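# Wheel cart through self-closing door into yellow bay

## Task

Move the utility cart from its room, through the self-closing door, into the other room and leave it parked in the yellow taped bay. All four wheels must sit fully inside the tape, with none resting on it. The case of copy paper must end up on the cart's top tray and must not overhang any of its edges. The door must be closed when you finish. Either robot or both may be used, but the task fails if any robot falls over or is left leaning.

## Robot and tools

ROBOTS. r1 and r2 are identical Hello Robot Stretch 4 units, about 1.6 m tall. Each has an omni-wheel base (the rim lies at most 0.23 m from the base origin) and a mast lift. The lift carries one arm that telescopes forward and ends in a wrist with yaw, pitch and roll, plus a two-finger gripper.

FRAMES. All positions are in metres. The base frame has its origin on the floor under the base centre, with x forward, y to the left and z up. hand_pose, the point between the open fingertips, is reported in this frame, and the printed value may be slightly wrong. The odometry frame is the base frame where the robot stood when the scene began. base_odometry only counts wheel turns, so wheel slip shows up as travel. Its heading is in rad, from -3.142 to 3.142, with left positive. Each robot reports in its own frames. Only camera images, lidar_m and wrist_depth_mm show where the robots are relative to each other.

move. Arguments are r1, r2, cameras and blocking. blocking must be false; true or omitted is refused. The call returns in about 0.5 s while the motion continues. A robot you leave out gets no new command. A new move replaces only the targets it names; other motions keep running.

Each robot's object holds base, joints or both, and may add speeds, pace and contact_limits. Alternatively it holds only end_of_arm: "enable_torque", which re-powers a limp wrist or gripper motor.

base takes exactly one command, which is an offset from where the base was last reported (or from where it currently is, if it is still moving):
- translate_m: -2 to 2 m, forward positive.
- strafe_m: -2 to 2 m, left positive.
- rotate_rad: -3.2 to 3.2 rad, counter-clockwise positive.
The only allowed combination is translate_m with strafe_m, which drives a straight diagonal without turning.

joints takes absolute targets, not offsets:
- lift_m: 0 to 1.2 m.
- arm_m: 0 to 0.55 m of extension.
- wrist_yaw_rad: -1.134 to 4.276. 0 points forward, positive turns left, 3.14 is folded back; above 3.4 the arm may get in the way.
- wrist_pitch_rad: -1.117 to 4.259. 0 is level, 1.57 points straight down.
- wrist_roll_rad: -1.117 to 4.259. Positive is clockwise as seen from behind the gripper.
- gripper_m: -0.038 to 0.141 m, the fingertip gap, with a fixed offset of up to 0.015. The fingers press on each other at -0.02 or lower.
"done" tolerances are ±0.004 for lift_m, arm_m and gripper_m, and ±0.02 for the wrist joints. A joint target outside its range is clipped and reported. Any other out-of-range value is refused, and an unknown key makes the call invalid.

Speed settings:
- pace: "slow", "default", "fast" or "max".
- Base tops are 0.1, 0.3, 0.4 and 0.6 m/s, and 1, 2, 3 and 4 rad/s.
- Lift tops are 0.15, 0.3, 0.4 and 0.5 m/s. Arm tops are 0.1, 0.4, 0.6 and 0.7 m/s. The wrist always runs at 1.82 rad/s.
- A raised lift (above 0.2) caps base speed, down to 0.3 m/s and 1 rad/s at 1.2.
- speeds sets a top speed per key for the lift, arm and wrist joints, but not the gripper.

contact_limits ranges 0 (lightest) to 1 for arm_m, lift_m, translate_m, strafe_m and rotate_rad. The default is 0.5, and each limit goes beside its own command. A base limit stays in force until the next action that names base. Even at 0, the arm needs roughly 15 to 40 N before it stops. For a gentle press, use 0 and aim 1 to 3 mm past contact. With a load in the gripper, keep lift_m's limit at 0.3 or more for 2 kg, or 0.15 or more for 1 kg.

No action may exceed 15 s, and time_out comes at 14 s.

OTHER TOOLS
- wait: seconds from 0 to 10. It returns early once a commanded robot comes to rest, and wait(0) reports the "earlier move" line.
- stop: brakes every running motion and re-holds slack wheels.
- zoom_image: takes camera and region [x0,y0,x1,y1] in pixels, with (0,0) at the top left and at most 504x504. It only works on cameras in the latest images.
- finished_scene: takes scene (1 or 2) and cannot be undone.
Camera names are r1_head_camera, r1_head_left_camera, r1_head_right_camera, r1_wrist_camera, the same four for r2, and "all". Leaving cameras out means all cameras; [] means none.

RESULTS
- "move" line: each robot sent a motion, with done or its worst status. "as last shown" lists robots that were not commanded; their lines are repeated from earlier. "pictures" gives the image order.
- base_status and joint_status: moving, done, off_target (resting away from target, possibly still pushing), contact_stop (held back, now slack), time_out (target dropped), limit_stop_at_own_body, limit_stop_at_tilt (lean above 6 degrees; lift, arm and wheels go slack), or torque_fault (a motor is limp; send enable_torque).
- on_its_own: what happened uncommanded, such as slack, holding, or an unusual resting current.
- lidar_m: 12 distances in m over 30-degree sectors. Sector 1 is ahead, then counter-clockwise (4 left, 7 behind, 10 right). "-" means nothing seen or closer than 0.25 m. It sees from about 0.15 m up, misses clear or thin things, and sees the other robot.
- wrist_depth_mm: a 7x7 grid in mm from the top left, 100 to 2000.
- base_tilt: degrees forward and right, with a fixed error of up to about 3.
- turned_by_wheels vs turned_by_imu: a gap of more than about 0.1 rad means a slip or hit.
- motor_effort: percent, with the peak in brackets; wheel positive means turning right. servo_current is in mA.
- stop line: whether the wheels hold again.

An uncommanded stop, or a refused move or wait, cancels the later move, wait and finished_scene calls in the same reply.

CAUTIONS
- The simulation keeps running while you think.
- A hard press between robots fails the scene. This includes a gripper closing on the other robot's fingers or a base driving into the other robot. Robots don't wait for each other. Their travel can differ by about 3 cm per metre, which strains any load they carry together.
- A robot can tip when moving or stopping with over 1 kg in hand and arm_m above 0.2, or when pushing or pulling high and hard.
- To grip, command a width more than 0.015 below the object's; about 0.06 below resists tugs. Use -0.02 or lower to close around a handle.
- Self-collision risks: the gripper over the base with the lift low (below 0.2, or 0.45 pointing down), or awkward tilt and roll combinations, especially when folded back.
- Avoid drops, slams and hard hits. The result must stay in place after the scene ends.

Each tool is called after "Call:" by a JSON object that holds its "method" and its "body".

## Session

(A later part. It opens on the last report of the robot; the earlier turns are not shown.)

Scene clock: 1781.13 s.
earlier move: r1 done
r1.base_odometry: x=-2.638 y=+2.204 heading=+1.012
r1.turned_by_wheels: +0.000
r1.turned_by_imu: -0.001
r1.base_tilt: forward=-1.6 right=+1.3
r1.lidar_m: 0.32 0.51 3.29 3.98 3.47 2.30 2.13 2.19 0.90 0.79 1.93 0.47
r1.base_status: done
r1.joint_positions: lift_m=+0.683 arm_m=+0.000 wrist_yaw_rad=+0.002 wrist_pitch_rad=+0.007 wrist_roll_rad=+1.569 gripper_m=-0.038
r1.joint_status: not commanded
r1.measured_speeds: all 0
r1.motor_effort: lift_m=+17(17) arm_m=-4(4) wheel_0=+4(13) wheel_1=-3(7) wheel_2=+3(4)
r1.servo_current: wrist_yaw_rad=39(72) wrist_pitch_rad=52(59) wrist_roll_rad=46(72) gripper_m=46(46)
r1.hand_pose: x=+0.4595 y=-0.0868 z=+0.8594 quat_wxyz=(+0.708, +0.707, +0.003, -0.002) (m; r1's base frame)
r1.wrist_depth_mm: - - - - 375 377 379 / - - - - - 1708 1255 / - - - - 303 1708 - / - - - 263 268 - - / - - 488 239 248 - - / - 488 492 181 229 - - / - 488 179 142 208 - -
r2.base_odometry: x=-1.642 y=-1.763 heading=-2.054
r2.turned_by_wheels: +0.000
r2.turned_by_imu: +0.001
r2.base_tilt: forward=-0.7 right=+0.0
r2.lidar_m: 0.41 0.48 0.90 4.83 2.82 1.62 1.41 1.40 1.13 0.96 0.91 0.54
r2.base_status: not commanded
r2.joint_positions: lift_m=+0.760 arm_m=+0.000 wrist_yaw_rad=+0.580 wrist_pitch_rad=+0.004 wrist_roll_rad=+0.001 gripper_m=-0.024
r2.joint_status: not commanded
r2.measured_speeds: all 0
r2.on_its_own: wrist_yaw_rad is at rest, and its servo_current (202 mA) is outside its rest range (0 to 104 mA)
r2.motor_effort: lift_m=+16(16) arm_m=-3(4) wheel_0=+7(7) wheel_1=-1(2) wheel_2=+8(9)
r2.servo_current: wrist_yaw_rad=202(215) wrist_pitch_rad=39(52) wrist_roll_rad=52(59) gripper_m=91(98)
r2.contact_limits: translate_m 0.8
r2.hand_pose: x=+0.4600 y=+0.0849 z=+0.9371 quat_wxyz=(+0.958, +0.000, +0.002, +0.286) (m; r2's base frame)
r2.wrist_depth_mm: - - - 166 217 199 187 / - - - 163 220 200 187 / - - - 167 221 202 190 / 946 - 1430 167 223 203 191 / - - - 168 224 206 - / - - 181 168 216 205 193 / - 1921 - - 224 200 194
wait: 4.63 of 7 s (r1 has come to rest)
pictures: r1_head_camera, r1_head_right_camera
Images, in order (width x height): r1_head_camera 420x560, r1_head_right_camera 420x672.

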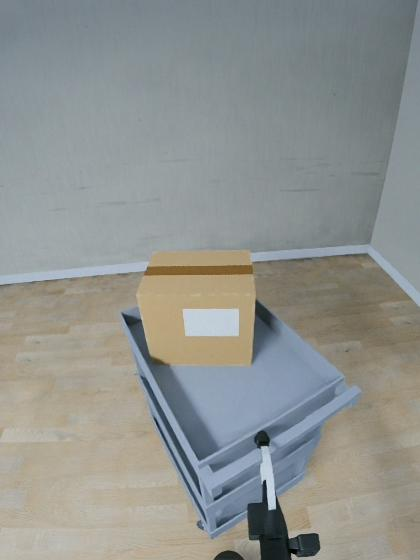

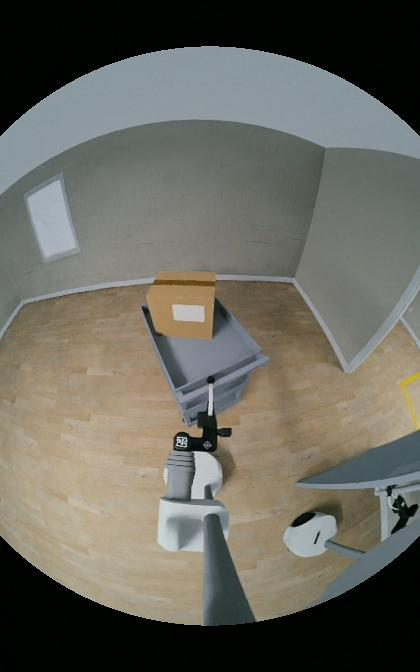

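Call:
{"method": "move", "body": {"r1": {"base":{"rotate_rad":0.45},"pace":"slow"}, "blocking": false, "cameras": []}}

Call:
{"method": "wait", "body": {"seconds": 4, "cameras": []}}

Call:
{"method": "move", "body": {"r1": {"base":{"translate_m":0.0,"strafe_m":-0.45},"pace":"slow"}, "blocking": false, "cameras": []}}

Call:
{"method": "wait", "body": {"seconds": 7, "cameras": ["r1_head_camera"]}}

Call:
{"method": "move", "body": {"r1": {"base":{"rotate_rad":0.45},"pace":"slow"}, "blocking": false, "cameras": []}}

Call:
{"method": "wait", "body": {"seconds": 4, "cameras": ["r1_head_camera","r1_head_right_camera","r1_head_left_camera"]}}

Scene clock: 1798.57 s.
move: r1 moving
r1.base_odometry: x=-2.638 y=+2.204 heading=+1.135
r1.turned_by_wheels: +0.124
r1.turned_by_imu: +0.124
r1.base_tilt: forward=-1.6 right=+1.3
r1.lidar_m: 0.32 0.89 3.71 3.96 3.00 2.20 2.13 0.91 0.82 0.84 1.95 0.44
r1.base_status: rotate_rad moving
r1.joint_positions: lift_m=+0.683 arm_m=+0.000 wrist_yaw_rad=-0.009 wrist_pitch_rad=+0.007 wrist_roll_rad=+1.569 gripper_m=-0.038
r1.joint_status: not commanded
r1.measured_speeds: translate_m=-0.003 strafe_m=+0.000 rotate_rad=+0.487 lift_m=+0.000 arm_m=+0.000 wrist_yaw_rad=-0.038 wrist_pitch_rad=+0.000 wrist_roll_rad=+0.000
r1.motor_effort: lift_m=+17(17) arm_m=+0(4) wheel_0=-12(12) wheel_1=-6(8) wheel_2=-13(13)
r1.servo_current: wrist_yaw_rad=59(65) wrist_pitch_rad=59(65) wrist_roll_rad=46(59) gripper_m=46(52)
r1.hand_pose: x=+0.4584 y=-0.0900 z=+0.8594 quat_wxyz=(+0.708, +0.707, -0.001, -0.006) (m; r1's base frame)
r1.wrist_depth_mm: - - - - 359 1430 424 / - - - - - 1708 - / - - - - 285 1863 - / - - - 256 259 - - / - 488 484 236 240 - - / - 492 186 179 179 - - / - 496 500 144 211 - -
r2.base_odometry: x=-1.642 y=-1.763 heading=-2.054
r2.turned_by_wheels: +0.000
r2.turned_by_imu: +0.000
r2.base_tilt: forward=-0.6 right=+0.0
r2.lidar_m: 0.39 0.47 0.91 4.84 2.78 1.66 1.40 1.39 1.12 0.97 0.92 0.56
r2.base_status: not commanded
r2.joint_positions: lift_m=+0.760 arm_m=+0.000 wrist_yaw_rad=+0.580 wrist_pitch_rad=+0.004 wrist_roll_rad=+0.001 gripper_m=-0.024
r2.joint_status: not commanded
r2.measured_speeds: all 0
r2.motor_effort: lift_m=+16(16) arm_m=-3(4) wheel_0=+7(7) wheel_1=-1(1) wheel_2=+9(9)
r2.servo_current: wrist_yaw_rad=202(208) wrist_pitch_rad=46(46) wrist_roll_rad=26(46) gripper_m=85(91)
r2.contact_limits: translate_m 0.8
r2.hand_pose: x=+0.4600 y=+0.0849 z=+0.9371 quat_wxyz=(+0.958, +0.000, +0.002, +0.286) (m; r2's base frame)
r2.wrist_depth_mm: - - - 167 218 200 187 / - - - 163 220 201 189 / - - - 167 221 202 190 / 946 - 1430 167 224 203 191 / - 1182 - 168 224 205 - / - - 181 168 216 206 193 / - 1863 - - 225 201 193
pictures: none
No camera images: "cameras" was empty.

Scene clock: 1799.70 s.
earlier move: r1 done
r1.base_odometry: x=-2.638 y=+2.204 heading=+1.460
r1.turned_by_wheels: +0.325
r1.turned_by_imu: +0.326
r1.base_tilt: forward=-1.6 right=+1.3
r1.lidar_m: 0.39 3.08 3.97 3.86 2.39 2.11 2.12 0.89 0.82 1.96 0.51 0.42
r1.base_status: done
r1.joint_positions: lift_m=+0.683 arm_m=+0.000 wrist_yaw_rad=-0.003 wrist_pitch_rad=+0.007 wrist_roll_rad=+1.569 gripper_m=-0.038
r1.joint_status: not commanded
r1.measured_speeds: all 0
r1.motor_effort: lift_m=+17(17) arm_m=-4(4) wheel_0=-7(13) wheel_1=-4(8) wheel_2=-3(15)
r1.servo_current: wrist_yaw_rad=52(72) wrist_pitch_rad=46(65) wrist_roll_rad=52(72) gripper_m=39(52)
r1.hand_pose: x=+0.4590 y=-0.0882 z=+0.8594 quat_wxyz=(+0.708, +0.707, +0.001, -0.003) (m; r1's base frame)
r1.wrist_depth_mm: - - - 153 211 - - / - 473 445 156 216 - - / - 473 466 216 219 - - / - - 521 162 224 - - / - - 591 165 227 - - / - - 206 181 180 1756 - / - - 182 145 236 - 1229
r2.base_odometry: x=-1.642 y=-1.763 heading=-2.054
r2.turned_by_wheels: +0.000
r2.turned_by_imu: +0.000
r2.base_tilt: forward=-0.6 right=+0.0
r2.lidar_m: 0.38 0.46 0.90 4.85 2.78 1.59 1.41 1.41 1.11 0.97 0.94 0.55
r2.base_status: not commanded
r2.joint_positions: lift_m=+0.760 arm_m=+0.000 wrist_yaw_rad=+0.580 wrist_pitch_rad=+0.004 wrist_roll_rad=+0.001 gripper_m=-0.024
r2.joint_status: not commanded
r2.measured_speeds: all 0
r2.on_its_own: wrist_yaw_rad is at rest, and its servo_current (202 mA) is outside its rest range (0 to 104 mA)
r2.motor_effort: lift_m=+16(16) arm_m=-3(4) wheel_0=+7(7) wheel_1=-1(2) wheel_2=+9(9)
r2.servo_current: wrist_yaw_rad=202(215) wrist_pitch_rad=46(52) wrist_roll_rad=59(59) gripper_m=85(98)
r2.contact_limits: translate_m 0.8
r2.hand_pose: x=+0.4600 y=+0.0849 z=+0.9371 quat_wxyz=(+0.958, +0.000, +0.002, +0.286) (m; r2's base frame)
r2.wrist_depth_mm: - - - 167 219 200 187 / - - - 163 220 201 189 / - - - 167 220 202 189 / - - 1464 168 224 203 190 / - - 1205 168 225 204 - / - - 181 168 217 206 193 / - 1863 - - 224 201 193
wait: 1.13 of 4 s (r1 has come to rest)
pictures: none
No camera images: "cameras" was empty.

Scene clock: 1800.20 s.
move: r1 moving
r1.base_odometry: x=-2.624 y=+2.203 heading=+1.461
r1.turned_by_wheels: +0.000
r1.turned_by_imu: +0.000
r1.base_tilt: forward=-1.6 right=+1.3
r1.lidar_m: 0.38 3.10 3.98 3.86 2.41 2.13 2.13 0.89 0.81 1.94 0.49 0.42
r1.base_status: translate_m moving; strafe_m moving
r1.joint_positions: lift_m=+0.683 arm_m=+0.000 wrist_yaw_rad=-0.003 wrist_pitch_rad=+0.007 wrist_roll_rad=+1.569 gripper_m=-0.038
r1.joint_status: not commanded
r1.measured_speeds: translate_m=+0.000 strafe_m=-0.056 rotate_rad=-0.002 lift_m=+0.000 arm_m=+0.000 wrist_yaw_rad=+0.000 wrist_pitch_rad=+0.000 wrist_roll_rad=+0.000
r1.motor_effort: lift_m=+17(17) arm_m=-2(4) wheel_0=+8(9) wheel_1=-6(8) wheel_2=+0(3)
r1.servo_current: wrist_yaw_rad=65(65) wrist_pitch_rad=46(52) wrist_roll_rad=52(59) gripper_m=39(52)
r1.hand_pose: x=+0.4590 y=-0.0882 z=+0.8594 quat_wxyz=(+0.708, +0.707, +0.001, -0.003) (m; r1's base frame)
r1.wrist_depth_mm: - - 591 150 207 - - / - 455 436 153 211 - - / - 469 462 158 216 - - / - - 521 160 221 - - / - - 591 164 226 - - / - - 213 181 229 1808 - / - - 183 142 236 1499 1229
r2.base_odometry: x=-1.642 y=-1.763 heading=-2.054
r2.turned_by_wheels: +0.000
r2.turned_by_imu: +0.000
r2.base_tilt: forward=-0.7 right=+0.1
r2.lidar_m: 0.40 0.49 0.90 4.84 2.77 1.65 1.40 1.41 1.10 0.95 0.92 0.55
r2.base_status: not commanded
r2.joint_positions: lift_m=+0.760 arm_m=+0.000 wrist_yaw_rad=+0.580 wrist_pitch_rad=+0.004 wrist_roll_rad=+0.001 gripper_m=-0.024
r2.joint_status: not commanded
r2.measured_speeds: all 0
r2.motor_effort: lift_m=+16(16) arm_m=-3(4) wheel_0=+7(7) wheel_1=-1(2) wheel_2=+8(8)
r2.servo_current: wrist_yaw_rad=208(215) wrist_pitch_rad=46(46) wrist_roll_rad=39(59) gripper_m=85(91)
r2.contact_limits: translate_m 0.8
r2.hand_pose: x=+0.4600 y=+0.0849 z=+0.9371 quat_wxyz=(+0.958, +0.000, +0.002, +0.286) (m; r2's base frame)
r2.wrist_depth_mm: - - - 167 218 200 187 / - - - 163 220 200 188 / - - - 167 221 202 190 / - - 1464 168 223 203 190 / 960 - 1808 168 225 205 - / - - 181 168 218 206 193 / 1808 1863 - - 224 202 193
pictures: none
No camera images: "cameras" was empty.

Scene clock: 1805.37 s.
earlier move: r1 done
r1.base_odometry: x=-2.191 y=+2.155 heading=+1.461
r1.turned_by_wheels: +0.000
r1.turned_by_imu: -0.001
r1.base_tilt: forward=-1.6 right=+1.3
r1.lidar_m: 0.33 0.54 4.40 4.13 2.54 2.26 0.77 0.49 0.85 1.48 1.68 0.48
r1.base_status: done
r1.joint_positions: lift_m=+0.683 arm_m=+0.000 wrist_yaw_rad=+0.002 wrist_pitch_rad=+0.007 wrist_roll_rad=+1.569 gripper_m=-0.038
r1.joint_status: not commanded
r1.measured_speeds: all 0
r1.motor_effort: lift_m=+17(17) arm_m=+4(4) wheel_0=+4(16) wheel_1=-3(8) wheel_2=+1(3)
r1.servo_current: wrist_yaw_rad=39(72) wrist_pitch_rad=59(59) wrist_roll_rad=52(65) gripper_m=52(52)
r1.hand_pose: x=+0.4595 y=-0.0868 z=+0.8594 quat_wxyz=(+0.708, +0.707, +0.003, -0.002) (m; r1's base frame)
r1.wrist_depth_mm: - - - - 355 1397 413 / - - - - - 1708 - / - - - - 290 1863 - / - - - 257 260 - - / - 549 480 186 240 - - / - 488 488 181 229 - - / - 500 182 143 211 - -
r2.base_odometry: x=-1.642 y=-1.763 heading=-2.054
r2.turned_by_wheels: +0.000
r2.turned_by_imu: +0.001
r2.base_tilt: forward=-0.7 right=+0.0
r2.lidar_m: 0.37 0.47 0.81 4.85 2.78 1.65 1.41 1.40 1.12 0.96 0.95 0.55
r2.base_status: not commanded
r2.joint_positions: lift_m=+0.760 arm_m=+0.000 wrist_yaw_rad=+0.580 wrist_pitch_rad=+0.004 wrist_roll_rad=+0.001 gripper_m=-0.024
r2.joint_status: not commanded
r2.measured_speeds: all 0
r2.on_its_own: wrist_yaw_rad is at rest, and its servo_current (202 mA) is outside its rest range (0 to 104 mA)
r2.motor_effort: lift_m=+16(16) arm_m=-3(4) wheel_0=+7(8) wheel_1=-1(2) wheel_2=+8(9)
r2.servo_current: wrist_yaw_rad=202(215) wrist_pitch_rad=39(52) wrist_roll_rad=39(65) gripper_m=85(98)
r2.contact_limits: translate_m 0.8
r2.hand_pose: x=+0.4600 y=+0.0849 z=+0.9371 quat_wxyz=(+0.958, +0.000, +0.002, +0.286) (m; r2's base frame)
r2.wrist_depth_mm: - - 634 166 218 200 187 / - - 634 163 220 201 188 / - - 640 167 221 203 189 / - - 267 168 223 203 190 / - - 661 168 225 205 - / - - 182 168 216 206 192 / - 1863 654 - 225 201 193
wait: 5.17 of 7 s (r1 has come to rest)
pictures: r1_head_camera
Images, in order (width x height): r1_head_camera 420x560.

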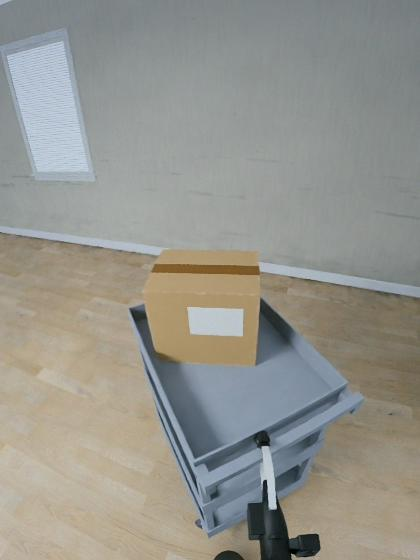

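Scene clock: 1805.87 s.
move: r1 moving
r1.base_odometry: x=-2.191 y=+2.155 heading=+1.585
r1.turned_by_wheels: +0.124
r1.turned_by_imu: +0.124
r1.base_tilt: forward=-1.6 right=+1.3
r1.lidar_m: 0.35 3.27 4.39 3.51 2.43 2.25 0.72 0.50 1.14 1.47 1.85 0.45
r1.base_status: rotate_rad moving
r1.joint_positions: lift_m=+0.683 arm_m=+0.000 wrist_yaw_rad=-0.009 wrist_pitch_rad=+0.007 wrist_roll_rad=+1.569 gripper_m=-0.038
r1.joint_status: not commanded
r1.measured_speeds: translate_m=-0.002 strafe_m=-0.001 rotate_rad=+0.491 lift_m=+0.000 arm_m=+0.000 wrist_yaw_rad=-0.038 wrist_pitch_rad=+0.000 wrist_roll_rad=+0.000
r1.motor_effort: lift_m=+17(17) arm_m=+4(4) wheel_0=-11(11) wheel_1=-6(6) wheel_2=-14(14)
r1.servo_current: wrist_yaw_rad=39(59) wrist_pitch_rad=59(59) wrist_roll_rad=52(65) gripper_m=39(52)
r1.hand_pose: x=+0.4585 y=-0.0901 z=+0.8594 quat_wxyz=(+0.708, +0.707, -0.001, -0.006) (m; r1's base frame)
r1.wrist_depth_mm: - - - - 349 1618 1281 / - - - - 294 1708 - / - - - - 270 1863 - / - - 640 252 254 - - / - 488 492 182 239 - - / - 500 187 179 179 - - / - 521 512 140 213 - -
r2.base_odometry: x=-1.642 y=-1.763 heading=-2.054
r2.turned_by_wheels: +0.000
r2.turned_by_imu: +0.000
r2.base_tilt: forward=-0.7 right=+0.0
r2.lidar_m: 0.39 0.47 0.79 4.85 2.79 1.63 1.40 1.42 1.13 0.97 0.91 0.52
r2.base_status: not commanded
r2.joint_positions: lift_m=+0.760 arm_m=+0.000 wrist_yaw_rad=+0.580 wrist_pitch_rad=+0.004 wrist_roll_rad=+0.001 gripper_m=-0.024
r2.joint_status: not commanded
r2.measured_speeds: all 0
r2.motor_effort: lift_m=+16(16) arm_m=-3(4) wheel_0=+7(7) wheel_1=-1(1) wheel_2=+8(8)
r2.servo_current: wrist_yaw_rad=208(215) wrist_pitch_rad=39(46) wrist_roll_rad=52(52) gripper_m=91(91)
r2.contact_limits: translate_m 0.8
r2.hand_pose: x=+0.4600 y=+0.0849 z=+0.9371 quat_wxyz=(+0.958, +0.000, +0.002, +0.286) (m; r2's base frame)
r2.wrist_depth_mm: - - 647 167 219 200 187 / - - 647 163 220 200 189 / - - 647 167 221 202 190 / - - 267 167 223 204 190 / - - 668 168 224 205 - / - - 182 168 216 206 193 / - 1921 1205 - 224 202 193
pictures: none
No camera images: "cameras" was empty.

Scene clock: 1807.00 s.
earlier move: r1 done
r1.base_odometry: x=-2.191 y=+2.155 heading=+1.910
r1.turned_by_wheels: +0.325
r1.turned_by_imu: +0.326
r1.base_tilt: forward=-1.6 right=+1.2
r1.lidar_m: 0.39 4.40 4.38 2.68 2.29 0.74 0.50 0.71 1.51 1.62 0.47 0.42
r1.base_status: done
r1.joint_positions: lift_m=+0.683 arm_m=+0.000 wrist_yaw_rad=-0.003 wrist_pitch_rad=+0.007 wrist_roll_rad=+1.569 gripper_m=-0.038
r1.joint_status: not commanded
r1.measured_speeds: all 0
r1.motor_effort: lift_m=+17(17) arm_m=+2(4) wheel_0=-5(12) wheel_1=-3(7) wheel_2=-3(15)
r1.servo_current: wrist_yaw_rad=52(65) wrist_pitch_rad=46(59) wrist_roll_rad=39(65) gripper_m=39(52)
r1.hand_pose: x=+0.4590 y=-0.0883 z=+0.8594 quat_wxyz=(+0.708, +0.707, +0.001, -0.003) (m; r1's base frame)
r1.wrist_depth_mm: - - 525 144 201 - - / - 430 427 149 206 - - / - 477 473 152 213 - - / - - 530 158 219 - - / - - 615 162 224 - - / - - 207 168 180 1661 - / - - 182 144 240 - 1205
r2.base_odometry: x=-1.642 y=-1.763 heading=-2.054
r2.turned_by_wheels: +0.000
r2.turned_by_imu: +0.000
r2.base_tilt: forward=-0.6 right=+0.0
r2.lidar_m: 0.40 0.46 0.75 4.83 2.77 1.61 1.41 1.40 1.12 0.93 0.94 0.55
r2.base_status: not commanded
r2.joint_positions: lift_m=+0.760 arm_m=+0.000 wrist_yaw_rad=+0.580 wrist_pitch_rad=+0.004 wrist_roll_rad=+0.001 gripper_m=-0.024
r2.joint_status: not commanded
r2.measured_speeds: all 0
r2.on_its_own: wrist_yaw_rad is at rest, and its servo_current (208 mA) is outside its rest range (0 to 104 mA)
r2.motor_effort: lift_m=+16(16) arm_m=-3(4) wheel_0=+7(7) wheel_1=-1(2) wheel_2=+8(9)
r2.servo_current: wrist_yaw_rad=208(215) wrist_pitch_rad=39(46) wrist_roll_rad=46(59) gripper_m=85(91)
r2.contact_limits: translate_m 0.8
r2.hand_pose: x=+0.4600 y=+0.0849 z=+0.9371 quat_wxyz=(+0.958, +0.000, +0.002, +0.286) (m; r2's base frame)
r2.wrist_depth_mm: - - - 167 217 200 187 / - - - 163 220 200 189 / - - 723 167 221 202 190 / - - 267 167 222 204 190 / - - - 168 224 205 - / - - 182 169 216 206 192 / - 1863 - - 225 201 194
wait: 1.13 of 4 s (r1 has come to rest)
pictures: r1_head_camera, r1_head_left_camera, r1_head_right_camera
Images, in order (width x height): r1_head_camera 420x560, r1_head_left_camera 420x672, r1_head_right_camera 420x672.

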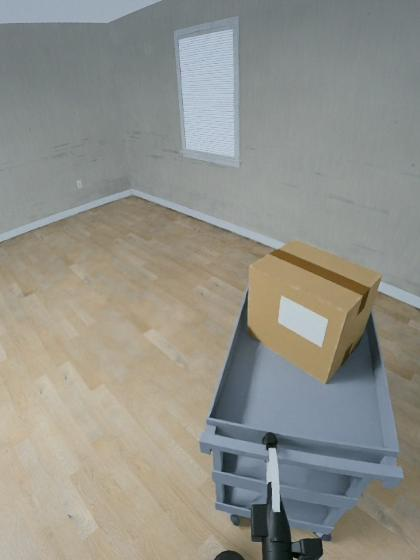

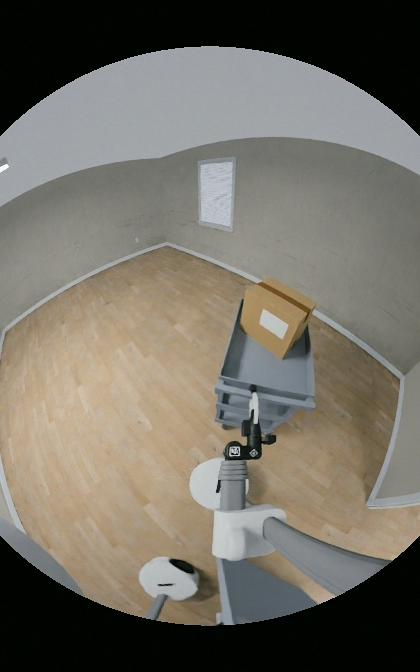

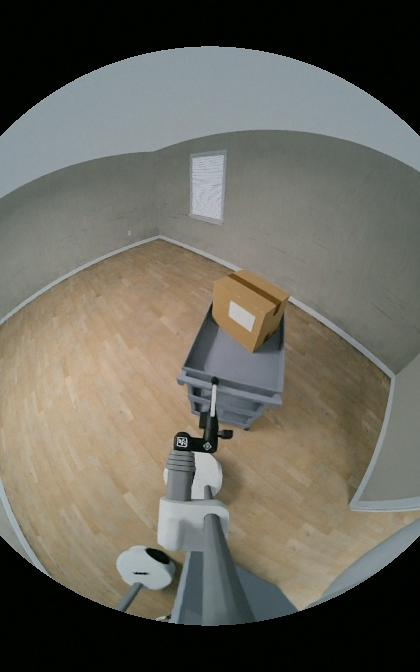

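Call:
{"method": "move", "body": {"r1": {"base":{"translate_m":0.0,"strafe_m":-0.4},"pace":"slow"}, "blocking": false, "cameras": []}}

Call:
{"method": "wait", "body": {"seconds": 7, "cameras": []}}

Call:
{"method": "move", "body": {"r1": {"base":{"rotate_rad":0.6},"pace":"slow"}, "blocking": false, "cameras": []}}

Call:
{"method": "wait", "body": {"seconds": 4, "cameras": ["r1_head_camera","r1_head_right_camera","r1_head_left_camera"]}}

Scene clock: 1816.77 s.
move: r1 moving
r1.base_odometry: x=-2.177 y=+2.160 heading=+1.910
r1.turned_by_wheels: +0.000
r1.turned_by_imu: +0.000
r1.base_tilt: forward=-1.6 right=+1.2
r1.lidar_m: 0.40 4.43 4.39 2.70 2.28 0.75 0.51 0.75 1.46 1.60 0.46 0.40
r1.base_status: translate_m moving; strafe_m moving
r1.joint_positions: lift_m=+0.683 arm_m=+0.000 wrist_yaw_rad=-0.003 wrist_pitch_rad=+0.007 wrist_roll_rad=+1.569 gripper_m=-0.038
r1.joint_status: not commanded
r1.measured_speeds: translate_m=+0.000 strafe_m=-0.057 rotate_rad=-0.002 lift_m=+0.000 arm_m=+0.000 wrist_yaw_rad=+0.000 wrist_pitch_rad=+0.000 wrist_roll_rad=+0.000
r1.motor_effort: lift_m=+17(17) arm_m=-2(4) wheel_0=+8(11) wheel_1=-5(9) wheel_2=-1(2)
r1.servo_current: wrist_yaw_rad=52(65) wrist_pitch_rad=46(52) wrist_roll_rad=52(65) gripper_m=46(46)
r1.hand_pose: x=+0.4590 y=-0.0882 z=+0.8594 quat_wxyz=(+0.708, +0.707, +0.001, -0.003) (m; r1's base frame)
r1.wrist_depth_mm: - 544 504 - 198 - - / - 427 424 146 204 - - / - 473 469 150 210 - - / - - 530 156 217 - - / - - 621 161 224 - - / - - 212 168 229 1618 - / - - 182 142 239 1464 1205
r2.base_odometry: x=-1.642 y=-1.763 heading=-2.054
r2.turned_by_wheels: +0.000
r2.turned_by_imu: +0.000
r2.base_tilt: forward=-0.7 right=+0.0
r2.lidar_m: 0.39 0.46 0.82 4.84 2.80 1.62 1.39 1.41 1.13 0.96 0.95 0.51
r2.base_status: not commanded
r2.joint_positions: lift_m=+0.760 arm_m=+0.000 wrist_yaw_rad=+0.580 wrist_pitch_rad=+0.004 wrist_roll_rad=+0.001 gripper_m=-0.024
r2.joint_status: not commanded
r2.measured_speeds: all 0
r2.motor_effort: lift_m=+16(16) arm_m=-4(4) wheel_0=+7(7) wheel_1=-1(1) wheel_2=+8(8)
r2.servo_current: wrist_yaw_rad=195(208) wrist_pitch_rad=39(46) wrist_roll_rad=52(52) gripper_m=85(98)
r2.contact_limits: translate_m 0.8
r2.hand_pose: x=+0.4600 y=+0.0849 z=+0.9371 quat_wxyz=(+0.958, +0.000, +0.002, +0.286) (m; r2's base frame)
r2.wrist_depth_mm: - - - 167 217 199 187 / - - - 163 220 200 188 / - - - 167 220 202 190 / - - 267 167 222 203 190 / - - 946 167 225 204 - / - - 182 168 216 206 193 / - 1863 - - 224 202 193
pictures: none
No camera images: "cameras" was empty.

Scene clock: 1821.40 s.
earlier move: r1 done
r1.base_odometry: x=-1.814 y=+2.288 heading=+1.910
r1.turned_by_wheels: +0.000
r1.turned_by_imu: +0.000
r1.base_tilt: forward=-1.5 right=+1.3
r1.lidar_m: 0.37 4.29 4.68 2.99 1.01 0.60 0.72 1.37 1.16 1.26 2.17 0.45
r1.base_status: done
r1.joint_positions: lift_m=+0.683 arm_m=+0.000 wrist_yaw_rad=+0.003 wrist_pitch_rad=+0.007 wrist_roll_rad=+1.569 gripper_m=-0.038
r1.joint_status: not commanded
r1.measured_speeds: all 0
r1.motor_effort: lift_m=+17(17) arm_m=-4(4) wheel_0=+5(13) wheel_1=-2(9) wheel_2=+2(3)
r1.servo_current: wrist_yaw_rad=65(65) wrist_pitch_rad=52(59) wrist_roll_rad=39(65) gripper_m=39(52)
r1.hand_pose: x=+0.4595 y=-0.0866 z=+0.8594 quat_wxyz=(+0.708, +0.707, +0.003, -0.001) (m; r1's base frame)
r1.wrist_depth_mm: - - - - 285 1618 1281 / - - - - 270 1756 - / - - - 255 257 - - / - - 484 247 248 - - / - 500 496 179 237 - - / - - 508 181 229 - - / - - 182 147 218 - -
r2.base_odometry: x=-1.642 y=-1.763 heading=-2.054
r2.turned_by_wheels: +0.000
r2.turned_by_imu: +0.001
r2.base_tilt: forward=-0.7 right=+0.0
r2.lidar_m: 0.38 0.49 1.98 4.82 2.77 1.64 1.41 1.40 1.13 0.97 0.93 0.56
r2.base_status: not commanded
r2.joint_positions: lift_m=+0.760 arm_m=+0.000 wrist_yaw_rad=+0.580 wrist_pitch_rad=+0.004 wrist_roll_rad=+0.001 gripper_m=-0.024
r2.joint_status: not commanded
r2.measured_speeds: all 0
r2.on_its_own: wrist_yaw_rad is at rest, and its servo_current (208 mA) is outside its rest range (0 to 104 mA)
r2.motor_effort: lift_m=+16(16) arm_m=-3(4) wheel_0=+7(7) wheel_1=-1(2) wheel_2=+8(9)
r2.servo_current: wrist_yaw_rad=208(215) wrist_pitch_rad=46(52) wrist_roll_rad=39(59) gripper_m=85(98)
r2.contact_limits: translate_m 0.8
r2.hand_pose: x=+0.4600 y=+0.0849 z=+0.9371 quat_wxyz=(+0.958, +0.000, +0.002, +0.286) (m; r2's base frame)
r2.wrist_depth_mm: - - - 166 218 200 186 / - - - 163 219 200 188 / - - - 167 221 202 190 / - - - 167 223 203 190 / - - - 167 224 205 - / - - 184 167 216 206 192 / - 1921 1808 - 224 201 193
wait: 4.63 of 7 s (r1 has come to rest)
pictures: none
No camera images: "cameras" was empty.

Scene clock: 1821.90 s.
move: r1 moving
r1.base_odometry: x=-1.814 y=+2.288 heading=+2.034
r1.turned_by_wheels: +0.124
r1.turned_by_imu: +0.124
r1.base_tilt: forward=-1.6 right=+1.3
r1.lidar_m: 0.35 4.68 4.34 2.79 0.95 0.63 0.79 4.05 1.15 1.37 2.17 0.43
r1.base_status: rotate_rad moving
r1.joint_positions: lift_m=+0.683 arm_m=+0.000 wrist_yaw_rad=-0.007 wrist_pitch_rad=+0.007 wrist_roll_rad=+1.569 gripper_m=-0.038
r1.joint_status: not commanded
r1.measured_speeds: translate_m=+0.000 strafe_m=+0.000 rotate_rad=+0.488 lift_m=+0.000 arm_m=+0.000 wrist_yaw_rad=-0.017 wrist_pitch_rad=+0.000 wrist_roll_rad=+0.000
r1.motor_effort: lift_m=+17(17) arm_m=-2(4) wheel_0=-12(12) wheel_1=-6(8) wheel_2=-10(10)
r1.servo_current: wrist_yaw_rad=52(65) wrist_pitch_rad=52(52) wrist_roll_rad=59(59) gripper_m=39(46)
r1.hand_pose: x=+0.4587 y=-0.0893 z=+0.8594 quat_wxyz=(+0.708, +0.707, +0.000, -0.005) (m; r1's base frame)
r1.wrist_depth_mm: - - - 260 265 1576 1281 / - - - 258 258 1808 - / - - 661 244 249 - - / - 488 480 240 241 - - / - 517 508 177 236 - - / - - 186 181 179 - - / - - 559 143 221 - -
r2.base_odometry: x=-1.642 y=-1.763 heading=-2.054
r2.turned_by_wheels: +0.000
r2.turned_by_imu: +0.000
r2.base_tilt: forward=-0.7 right=+0.0
r2.lidar_m: 0.37 0.47 1.97 4.86 2.79 1.63 1.42 1.40 1.13 0.96 0.92 0.55
r2.base_status: not commanded
r2.joint_positions: lift_m=+0.760 arm_m=+0.000 wrist_yaw_rad=+0.580 wrist_pitch_rad=+0.004 wrist_roll_rad=+0.001 gripper_m=-0.024
r2.joint_status: not commanded
r2.measured_speeds: all 0
r2.motor_effort: lift_m=+16(16) arm_m=-4(4) wheel_0=+7(7) wheel_1=-1(1) wheel_2=+8(8)
r2.servo_current: wrist_yaw_rad=208(208) wrist_pitch_rad=46(46) wrist_roll_rad=46(52) gripper_m=85(91)
r2.contact_limits: translate_m 0.8
r2.hand_pose: x=+0.4600 y=+0.0849 z=+0.9371 quat_wxyz=(+0.958, +0.000, +0.002, +0.286) (m; r2's base frame)
r2.wrist_depth_mm: - - - 167 218 199 187 / - - - 163 220 201 189 / - - - 167 220 202 189 / - - - 168 223 204 190 / - - - 168 224 205 - / - - 184 168 216 206 193 / - 1863 1808 - 224 201 193
pictures: none
No camera images: "cameras" was empty.

Scene clock: 1823.27 s.
earlier move: r1 done
r1.base_odometry: x=-1.814 y=+2.288 heading=+2.510
r1.turned_by_wheels: +0.475
r1.turned_by_imu: +0.477
r1.base_tilt: forward=-1.6 right=+1.3
r1.lidar_m: 0.44 4.68 2.88 0.98 0.61 0.74 4.07 1.14 1.34 2.16 0.38 0.35
r1.base_status: done
r1.joint_positions: lift_m=+0.683 arm_m=+0.000 wrist_yaw_rad=-0.003 wrist_pitch_rad=+0.007 wrist_roll_rad=+1.569 gripper_m=-0.038
r1.joint_status: not commanded
r1.measured_speeds: all 0
r1.motor_effort: lift_m=+17(17) arm_m=-4(4) wheel_0=-3(12) wheel_1=-3(8) wheel_2=-1(12)
r1.servo_current: wrist_yaw_rad=52(72) wrist_pitch_rad=39(59) wrist_roll_rad=52(65) gripper_m=39(46)
r1.hand_pose: x=+0.4590 y=-0.0882 z=+0.8594 quat_wxyz=(+0.708, +0.707, +0.001, -0.003) (m; r1's base frame)
r1.wrist_depth_mm: - 377 377 - 152 153 - / - 449 455 105 166 166 - / - - 564 112 180 - - / - - - - 196 1576 - / - - - - 217 1618 1308 / - - 206 159 180 1661 1229 / - - 182 139 270 312 315
r2.base_odometry: x=-1.642 y=-1.763 heading=-2.054
r2.turned_by_wheels: +0.000
r2.turned_by_imu: +0.000
r2.base_tilt: forward=-0.7 right=+0.1
r2.lidar_m: 0.38 0.48 1.71 4.85 2.77 1.66 1.39 1.38 1.12 0.97 0.93 0.53
r2.base_status: not commanded
r2.joint_positions: lift_m=+0.760 arm_m=+0.000 wrist_yaw_rad=+0.580 wrist_pitch_rad=+0.004 wrist_roll_rad=+0.001 gripper_m=-0.024
r2.joint_status: not commanded
r2.measured_speeds: all 0
r2.on_its_own: wrist_yaw_rad is at rest, and its servo_current (215 mA) is outside its rest range (0 to 104 mA)
r2.motor_effort: lift_m=+16(16) arm_m=-3(4) wheel_0=+7(7) wheel_1=-1(2) wheel_2=+8(9)
r2.servo_current: wrist_yaw_rad=215(215) wrist_pitch_rad=39(52) wrist_roll_rad=52(59) gripper_m=85(91)
r2.contact_limits: translate_m 0.8
r2.hand_pose: x=+0.4600 y=+0.0849 z=+0.9371 quat_wxyz=(+0.958, +0.000, +0.002, +0.286) (m; r2's base frame)
r2.wrist_depth_mm: - - - 167 218 199 187 / - - - 163 220 201 187 / - - - 167 221 202 190 / - - 1537 167 222 203 190 / - - - 168 225 206 - / - - 183 168 216 206 192 / - 1921 - - 226 201 193
wait: 1.37 of 4 s (r1 has come to rest)
pictures: r1_head_camera, r1_head_left_camera, r1_head_right_camera
Images, in order (width x height): r1_head_camera 420x560, r1_head_left_camera 420x672, r1_head_right_camera 420x672.

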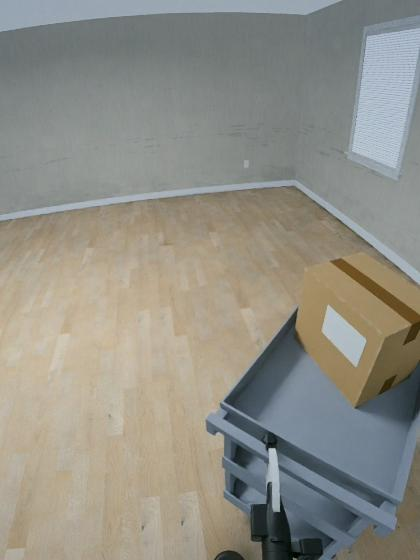

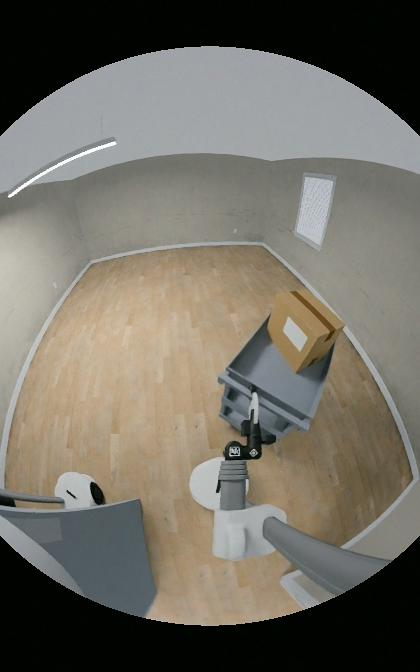

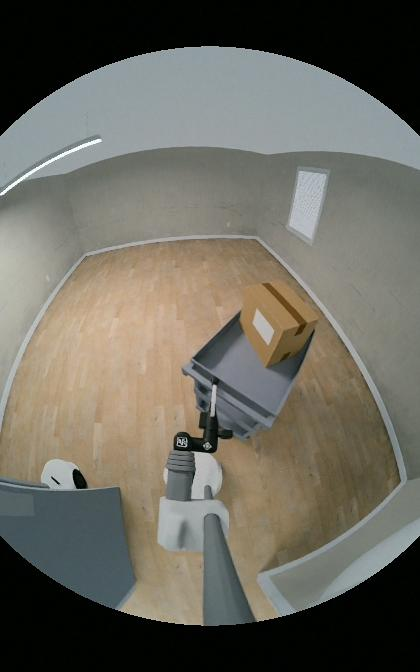

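Call:
{"method": "move", "body": {"r1": {"base":{"rotate_rad":0.14},"pace":"slow"}, "blocking": false, "cameras": []}}

Call:
{"method": "wait", "body": {"seconds": 3, "cameras": []}}

Call:
{"method": "move", "body": {"r1": {"base":{"translate_m":-0.5,"strafe_m":0.2},"pace":"slow"}, "blocking": false, "cameras": []}}

Call:
{"method": "wait", "body": {"seconds": 8, "cameras": ["r1_head_camera","r1_head_left_camera","r1_head_right_camera"]}}

Scene clock: 1840.43 s.
move: r1 moving
r1.base_odometry: x=-1.814 y=+2.288 heading=+2.618
r1.turned_by_wheels: +0.109
r1.turned_by_imu: +0.109
r1.base_tilt: forward=-1.6 right=+1.3
r1.lidar_m: 0.46 4.05 2.76 0.61 0.61 0.83 - 1.12 1.45 2.18 0.34 0.32
r1.base_status: rotate_rad moving
r1.joint_positions: lift_m=+0.683 arm_m=+0.000 wrist_yaw_rad=-0.007 wrist_pitch_rad=+0.007 wrist_roll_rad=+1.569 gripper_m=-0.038
r1.joint_status: not commanded
r1.measured_speeds: translate_m=-0.001 strafe_m=+0.001 rotate_rad=+0.267 lift_m=+0.000 arm_m=+0.000 wrist_yaw_rad=+0.000 wrist_pitch_rad=+0.000 wrist_roll_rad=+0.000
r1.motor_effort: lift_m=+17(17) arm_m=-4(4) wheel_0=-12(17) wheel_1=-4(8) wheel_2=-5(8)
r1.servo_current: wrist_yaw_rad=65(72) wrist_pitch_rad=52(52) wrist_roll_rad=59(59) gripper_m=39(52)
r1.hand_pose: x=+0.4587 y=-0.0894 z=+0.8594 quat_wxyz=(+0.708, +0.707, +0.000, -0.005) (m; r1's base frame)
r1.wrist_depth_mm: - 397 402 - 141 142 - / - 508 496 - 153 153 - / - - - - 170 171 - / - - - 112 191 1499 - / - - - 121 217 1661 1255 / - - 186 155 178 1618 1182 / - - - 135 293 319 1118
r2.base_odometry: x=-1.642 y=-1.763 heading=-2.054
r2.turned_by_wheels: +0.000
r2.turned_by_imu: +0.000
r2.base_tilt: forward=-0.7 right=+0.0
r2.lidar_m: 0.41 0.48 1.58 4.84 2.76 1.60 1.40 1.41 1.12 0.97 0.92 0.55
r2.base_status: not commanded
r2.joint_positions: lift_m=+0.760 arm_m=+0.000 wrist_yaw_rad=+0.580 wrist_pitch_rad=+0.004 wrist_roll_rad=+0.001 gripper_m=-0.024
r2.joint_status: not commanded
r2.measured_speeds: all 0
r2.motor_effort: lift_m=+16(16) arm_m=-3(4) wheel_0=+7(7) wheel_1=-1(1) wheel_2=+8(8)
r2.servo_current: wrist_yaw_rad=195(215) wrist_pitch_rad=39(46) wrist_roll_rad=46(59) gripper_m=91(91)
r2.contact_limits: translate_m 0.8
r2.hand_pose: x=+0.4600 y=+0.0849 z=+0.9371 quat_wxyz=(+0.958, +0.000, +0.002, +0.286) (m; r2's base frame)
r2.wrist_depth_mm: - - - 166 218 200 187 / - - - 163 220 200 189 / - - - 167 221 202 190 / - - 1537 168 223 203 190 / - - - 167 225 204 - / - - 184 168 216 206 193 / - 1808 1229 - 224 200 193
pictures: none
No camera images: "cameras" was empty.

Scene clock: 1840.97 s.
earlier move: r1 done
r1.base_odometry: x=-1.814 y=+2.288 heading=+2.649
r1.turned_by_wheels: +0.031
r1.turned_by_imu: +0.031
r1.base_tilt: forward=-1.6 right=+1.2
r1.lidar_m: 0.43 3.87 2.72 0.59 0.62 0.84 - 1.13 1.48 2.17 0.27 0.32
r1.base_status: done
r1.joint_positions: lift_m=+0.683 arm_m=+0.000 wrist_yaw_rad=-0.002 wrist_pitch_rad=+0.007 wrist_roll_rad=+1.569 gripper_m=-0.038
r1.joint_status: not commanded
r1.measured_speeds: all 0
r1.motor_effort: lift_m=+17(17) arm_m=-4(4) wheel_0=-3(17) wheel_1=-4(8) wheel_2=+1(8)
r1.servo_current: wrist_yaw_rad=46(72) wrist_pitch_rad=52(52) wrist_roll_rad=59(59) gripper_m=39(52)
r1.hand_pose: x=+0.4591 y=-0.0881 z=+0.8594 quat_wxyz=(+0.708, +0.707, +0.002, -0.003) (m; r1's base frame)
r1.wrist_depth_mm: - 424 - - - 116 - / - - - - - 128 - / - - - - 150 150 - / - - - - 176 1397 1281 / - - - - 210 1618 1255 / - - 184 113 237 338 334 / - - 182 - 177 1464 1255
r2.base_odometry: x=-1.642 y=-1.763 heading=-2.054
r2.turned_by_wheels: +0.000
r2.turned_by_imu: +0.000
r2.base_tilt: forward=-0.7 right=+0.0
r2.lidar_m: 0.37 0.48 1.48 4.84 2.76 1.66 1.40 1.41 1.13 0.95 0.92 0.52
r2.base_status: not commanded
r2.joint_positions: lift_m=+0.760 arm_m=+0.000 wrist_yaw_rad=+0.580 wrist_pitch_rad=+0.004 wrist_roll_rad=+0.001 gripper_m=-0.024
r2.joint_status: not commanded
r2.measured_speeds: all 0
r2.on_its_own: wrist_yaw_rad is at rest, and its servo_current (202 mA) is outside its rest range (0 to 104 mA)
r2.motor_effort: lift_m=+16(16) arm_m=-4(4) wheel_0=+7(7) wheel_1=-1(2) wheel_2=+8(8)
r2.servo_current: wrist_yaw_rad=202(215) wrist_pitch_rad=46(46) wrist_roll_rad=52(59) gripper_m=91(91)
r2.contact_limits: translate_m 0.8
r2.hand_pose: x=+0.4600 y=+0.0849 z=+0.9371 quat_wxyz=(+0.958, +0.000, +0.002, +0.286) (m; r2's base frame)
r2.wrist_depth_mm: - - - 167 218 200 187 / - - - 163 219 200 188 / - - - 167 220 202 190 / - - 1499 167 223 203 191 / - - - 167 226 205 - / - - 183 168 216 206 192 / - 1863 1756 - 224 201 193
wait: 0.53 of 3 s (r1 has come to rest)
pictures: none
No camera images: "cameras" was empty.

Scene clock: 1841.47 s.
move: r1 moving
r1.base_odometry: x=-1.805 y=+2.278 heading=+2.649
r1.turned_by_wheels: +0.000
r1.turned_by_imu: +0.000
r1.base_tilt: forward=-1.6 right=+1.3
r1.lidar_m: 0.45 3.88 2.69 0.61 0.63 0.85 - 1.12 1.48 2.16 0.29 0.30
r1.base_status: translate_m moving; strafe_m moving
r1.joint_positions: lift_m=+0.683 arm_m=+0.000 wrist_yaw_rad=-0.002 wrist_pitch_rad=+0.007 wrist_roll_rad=+1.569 gripper_m=-0.038
r1.joint_status: not commanded
r1.measured_speeds: translate_m=-0.048 strafe_m=+0.020 rotate_rad=+0.002 lift_m=+0.000 arm_m=+0.000 wrist_yaw_rad=+0.000 wrist_pitch_rad=+0.000 wrist_roll_rad=+0.000
r1.motor_effort: lift_m=+17(17) arm_m=-4(4) wheel_0=-7(8) wheel_1=-5(7) wheel_2=+7(8)
r1.servo_current: wrist_yaw_rad=33(52) wrist_pitch_rad=46(52) wrist_roll_rad=33(59) gripper_m=46(46)
r1.hand_pose: x=+0.4591 y=-0.0881 z=+0.8594 quat_wxyz=(+0.708, +0.707, +0.002, -0.003) (m; r1's base frame)
r1.wrist_depth_mm: - 415 421 - - 121 - / - - 544 - - 133 - / - - - - 154 154 - / - - - - 178 1464 1281 / - - - 110 212 1661 1229 / - - 185 120 180 338 336 / - - 182 - 178 334 1229
r2.base_odometry: x=-1.642 y=-1.763 heading=-2.054
r2.turned_by_wheels: +0.000
r2.turned_by_imu: +0.000
r2.base_tilt: forward=-0.7 right=+0.0
r2.lidar_m: 0.39 0.47 1.52 4.84 2.80 1.63 1.40 1.40 1.11 0.97 0.90 0.54
r2.base_status: not commanded
r2.joint_positions: lift_m=+0.760 arm_m=+0.000 wrist_yaw_rad=+0.580 wrist_pitch_rad=+0.004 wrist_roll_rad=+0.001 gripper_m=-0.024
r2.joint_status: not commanded
r2.measured_speeds: all 0
r2.motor_effort: lift_m=+16(16) arm_m=-4(4) wheel_0=+7(7) wheel_1=-1(2) wheel_2=+8(8)
r2.servo_current: wrist_yaw_rad=221(221) wrist_pitch_rad=46(52) wrist_roll_rad=46(52) gripper_m=91(91)
r2.contact_limits: translate_m 0.8
r2.hand_pose: x=+0.4600 y=+0.0849 z=+0.9371 quat_wxyz=(+0.958, +0.000, +0.002, +0.286) (m; r2's base frame)
r2.wrist_depth_mm: - - - 167 218 199 187 / - - - 163 220 201 189 / - - - 167 220 202 190 / - - 1537 168 223 204 190 / - - - 168 225 205 - / - - 183 167 216 206 193 / - 1808 1808 - 225 201 194
pictures: none
No camera images: "cameras" was empty.

Scene clock: 1847.57 s.
earlier move: r1 done
r1.base_odometry: x=-1.468 y=+1.876 heading=+2.649
r1.turned_by_wheels: +0.000
r1.turned_by_imu: +0.001
r1.base_tilt: forward=-1.6 right=+1.3
r1.lidar_m: 0.43 3.58 0.39 0.36 0.41 0.53 3.61 0.83 0.82 2.01 0.38 0.35
r1.base_status: done
r1.joint_positions: lift_m=+0.683 arm_m=+0.000 wrist_yaw_rad=+0.000 wrist_pitch_rad=+0.007 wrist_roll_rad=+1.569 gripper_m=-0.038
r1.joint_status: not commanded
r1.measured_speeds: all 0
r1.motor_effort: lift_m=+17(17) arm_m=-4(4) wheel_0=-2(12) wheel_1=-3(7) wheel_2=+5(8)
r1.servo_current: wrist_yaw_rad=52(78) wrist_pitch_rad=52(59) wrist_roll_rad=46(72) gripper_m=39(52)
r1.hand_pose: x=+0.4593 y=-0.0873 z=+0.8594 quat_wxyz=(+0.708, +0.707, +0.003, -0.002) (m; r1's base frame)
r1.wrist_depth_mm: - 377 382 - 151 152 - / - 452 449 103 163 165 - / - - 564 111 179 - - / - - - 121 196 1576 - / - - - - 216 1661 1308 / - - - - 229 1708 1229 / - - 175 138 177 310 317
r2.base_odometry: x=-1.642 y=-1.763 heading=-2.054
r2.turned_by_wheels: +0.000
r2.turned_by_imu: +0.001
r2.base_tilt: forward=-0.7 right=+0.0
r2.lidar_m: 0.39 0.48 3.91 4.85 2.77 1.65 1.41 1.41 1.12 0.95 0.92 0.53
r2.base_status: not commanded
r2.joint_positions: lift_m=+0.760 arm_m=+0.000 wrist_yaw_rad=+0.580 wrist_pitch_rad=+0.004 wrist_roll_rad=+0.001 gripper_m=-0.024
r2.joint_status: not commanded
r2.measured_speeds: all 0
r2.on_its_own: wrist_yaw_rad is at rest, and its servo_current (208 mA) is outside its rest range (0 to 104 mA)
r2.motor_effort: lift_m=+16(16) arm_m=-3(4) wheel_0=+7(8) wheel_1=-1(2) wheel_2=+8(9)
r2.servo_current: wrist_yaw_rad=208(221) wrist_pitch_rad=39(52) wrist_roll_rad=59(65) gripper_m=91(98)
r2.contact_limits: translate_m 0.8
r2.hand_pose: x=+0.4600 y=+0.0849 z=+0.9371 quat_wxyz=(+0.958, +0.000, +0.002, +0.286) (m; r2's base frame)
r2.wrist_depth_mm: - - - 167 218 199 187 / - - - 163 220 201 188 / - - - 167 221 202 190 / - - - 167 223 203 190 / - - - 167 225 205 - / - - 183 168 216 206 193 / - 1808 1756 - 225 202 193
wait: 6.10 of 8 s (r1 has come to rest)
pictures: r1_head_camera, r1_head_left_camera, r1_head_right_camera
Images, in order (width x height): r1_head_camera 420x560, r1_head_left_camera 420x672, r1_head_right_camera 420x672.

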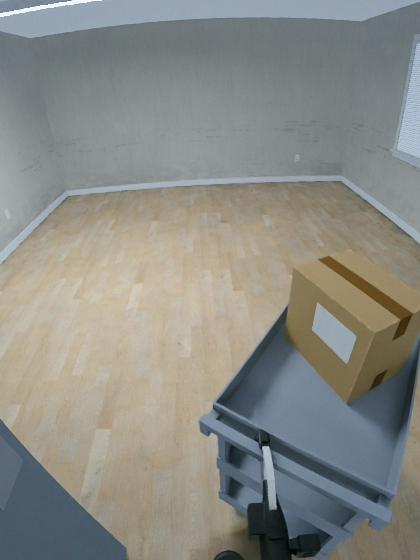

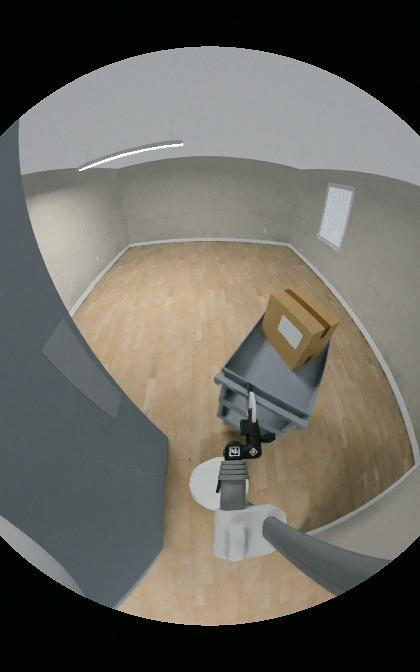

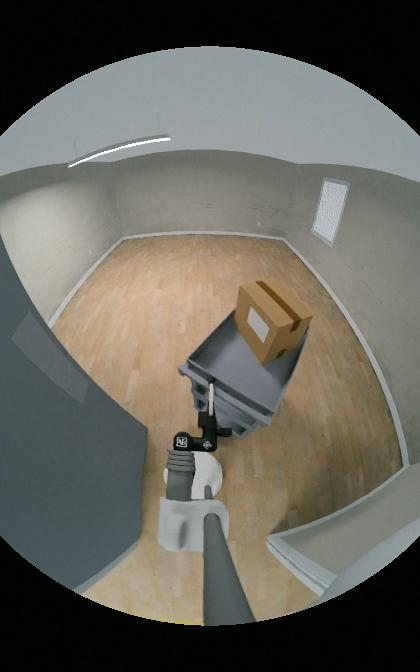

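Call:
{"method": "move", "body": {"r1": {"base":{"translate_m":-0.7,"strafe_m":0.03},"pace":"slow"}, "blocking": false, "cameras": []}}

Call:
{"method": "wait", "body": {"seconds": 9, "cameras": ["r1_head_camera","r1_head_left_camera","r1_head_right_camera"]}}

Scene clock: 1859.63 s.
move: r1 moving
r1.base_odometry: x=-1.457 y=+1.869 heading=+2.649
r1.turned_by_wheels: +0.000
r1.turned_by_imu: +0.000
r1.base_tilt: forward=-1.5 right=+1.3
r1.lidar_m: 0.43 3.59 0.40 0.37 0.41 0.54 3.63 0.83 0.84 1.94 0.38 0.36
r1.base_status: translate_m moving; strafe_m moving
r1.joint_positions: lift_m=+0.683 arm_m=+0.000 wrist_yaw_rad=+0.001 wrist_pitch_rad=+0.007 wrist_roll_rad=+1.569 gripper_m=-0.038
r1.joint_status: not commanded
r1.measured_speeds: translate_m=-0.049 strafe_m=+0.002 rotate_rad=+0.003 lift_m=+0.000 arm_m=+0.000 wrist_yaw_rad=+0.002 wrist_pitch_rad=+0.000 wrist_roll_rad=+0.000
r1.motor_effort: lift_m=+17(17) arm_m=-4(4) wheel_0=-6(7) wheel_1=-2(6) wheel_2=+9(9)
r1.servo_current: wrist_yaw_rad=33(59) wrist_pitch_rad=52(52) wrist_roll_rad=59(59) gripper_m=39(46)
r1.hand_pose: x=+0.4594 y=-0.0872 z=+0.8594 quat_wxyz=(+0.708, +0.707, +0.003, -0.002) (m; r1's base frame)
r1.wrist_depth_mm: - 375 379 - 152 153 - / - 445 449 104 164 165 - / - - 564 112 179 - - / - - - 122 196 1537 - / - - - - 216 1661 1308 / - - - - 230 1661 1281 / - - 176 - 177 314 317
r2.base_odometry: x=-1.642 y=-1.763 heading=-2.054
r2.turned_by_wheels: +0.000
r2.turned_by_imu: +0.000
r2.base_tilt: forward=-0.7 right=+0.0
r2.lidar_m: 0.40 0.47 3.92 4.84 2.80 1.62 1.41 1.40 1.13 0.97 0.94 0.56
r2.base_status: not commanded
r2.joint_positions: lift_m=+0.760 arm_m=+0.000 wrist_yaw_rad=+0.580 wrist_pitch_rad=+0.004 wrist_roll_rad=+0.001 gripper_m=-0.024
r2.joint_status: not commanded
r2.measured_speeds: all 0
r2.motor_effort: lift_m=+16(16) arm_m=-3(4) wheel_0=+7(7) wheel_1=-1(2) wheel_2=+8(9)
r2.servo_current: wrist_yaw_rad=208(208) wrist_pitch_rad=46(46) wrist_roll_rad=39(52) gripper_m=85(98)
r2.contact_limits: translate_m 0.8
r2.hand_pose: x=+0.4600 y=+0.0849 z=+0.9371 quat_wxyz=(+0.958, +0.000, +0.002, +0.286) (m; r2's base frame)
r2.wrist_depth_mm: - - - 167 219 200 187 / - - - 163 220 200 188 / - - - 167 221 202 189 / - - - 167 222 203 190 / - - - 168 225 204 - / - - 183 168 216 205 192 / - 1921 1756 - 224 201 193
pictures: none
No camera images: "cameras" was empty.

Scene clock: 1867.43 s.
earlier move: r1 done
r1.base_odometry: x=-0.866 y=+1.518 heading=+2.649
r1.turned_by_wheels: +0.000
r1.turned_by_imu: +0.001
r1.base_tilt: forward=-1.6 right=+1.3
r1.lidar_m: 0.37 0.52 0.33 0.32 2.41 3.03 2.86 2.96 2.64 0.59 2.52 0.44
r1.base_status: done
r1.joint_positions: lift_m=+0.683 arm_m=+0.000 wrist_yaw_rad=+0.002 wrist_pitch_rad=+0.007 wrist_roll_rad=+1.569 gripper_m=-0.038
r1.joint_status: not commanded
r1.measured_speeds: all 0
r1.motor_effort: lift_m=+17(17) arm_m=-4(4) wheel_0=-2(8) wheel_1=-1(6) wheel_2=+3(10)
r1.servo_current: wrist_yaw_rad=33(65) wrist_pitch_rad=52(59) wrist_roll_rad=39(72) gripper_m=39(52)
r1.hand_pose: x=+0.4594 y=-0.0870 z=+0.8594 quat_wxyz=(+0.708, +0.707, +0.003, -0.002) (m; r1's base frame)
r1.wrist_depth_mm: - - - 245 246 1708 - / - - - 241 243 1863 - / - - 517 237 239 - - / - 484 484 176 236 - - / - - 512 173 234 - - / - - 544 171 231 - - / - - 175 146 228 - -
r2.base_odometry: x=-1.642 y=-1.763 heading=-2.054
r2.turned_by_wheels: +0.000
r2.turned_by_imu: +0.001
r2.base_tilt: forward=-0.6 right=+0.0
r2.lidar_m: 0.39 0.49 3.91 4.84 2.80 1.64 1.39 1.39 1.14 0.95 0.90 0.54
r2.base_status: not commanded
r2.joint_positions: lift_m=+0.760 arm_m=+0.000 wrist_yaw_rad=+0.580 wrist_pitch_rad=+0.004 wrist_roll_rad=+0.001 gripper_m=-0.024
r2.joint_status: not commanded
r2.measured_speeds: all 0
r2.on_its_own: wrist_yaw_rad is at rest, and its servo_current (202 mA) is outside its rest range (0 to 104 mA)
r2.motor_effort: lift_m=+16(16) arm_m=-3(4) wheel_0=+7(7) wheel_1=-1(2) wheel_2=+8(9)
r2.servo_current: wrist_yaw_rad=202(221) wrist_pitch_rad=39(59) wrist_roll_rad=59(65) gripper_m=91(98)
r2.contact_limits: translate_m 0.8
r2.hand_pose: x=+0.4600 y=+0.0849 z=+0.9371 quat_wxyz=(+0.958, +0.000, +0.002, +0.286) (m; r2's base frame)
r2.wrist_depth_mm: - - - 167 218 200 186 / - - - 163 220 201 188 / - - - 167 220 203 189 / - - - 167 223 203 191 / - - - 168 226 205 - / - - 184 168 216 206 193 / - 1921 1921 - 225 202 193
wait: 7.80 of 9 s (r1 has come to rest)
pictures: r1_head_camera, r1_head_left_camera, r1_head_right_camera
Images, in order (width x height): r1_head_camera 420x560, r1_head_left_camera 420x672, r1_head_right_camera 420x672.

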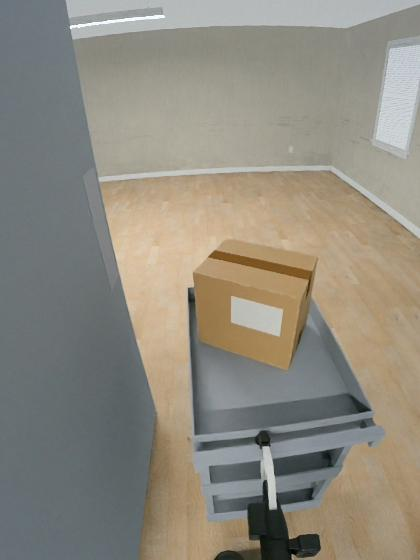

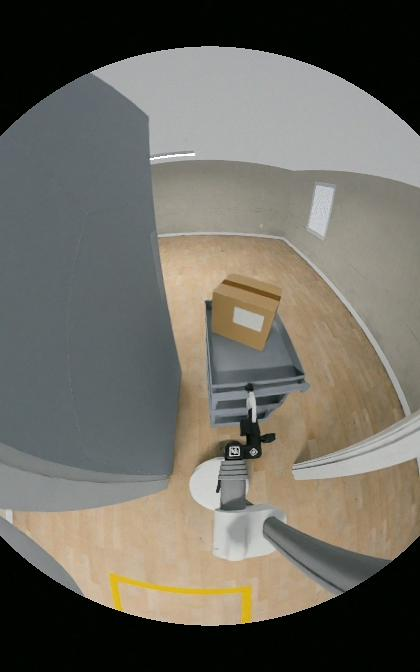

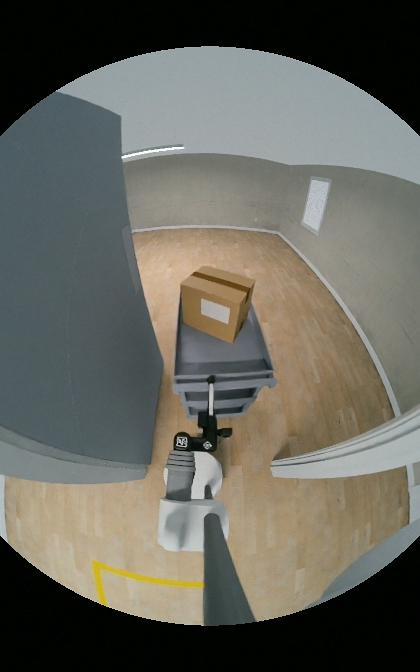

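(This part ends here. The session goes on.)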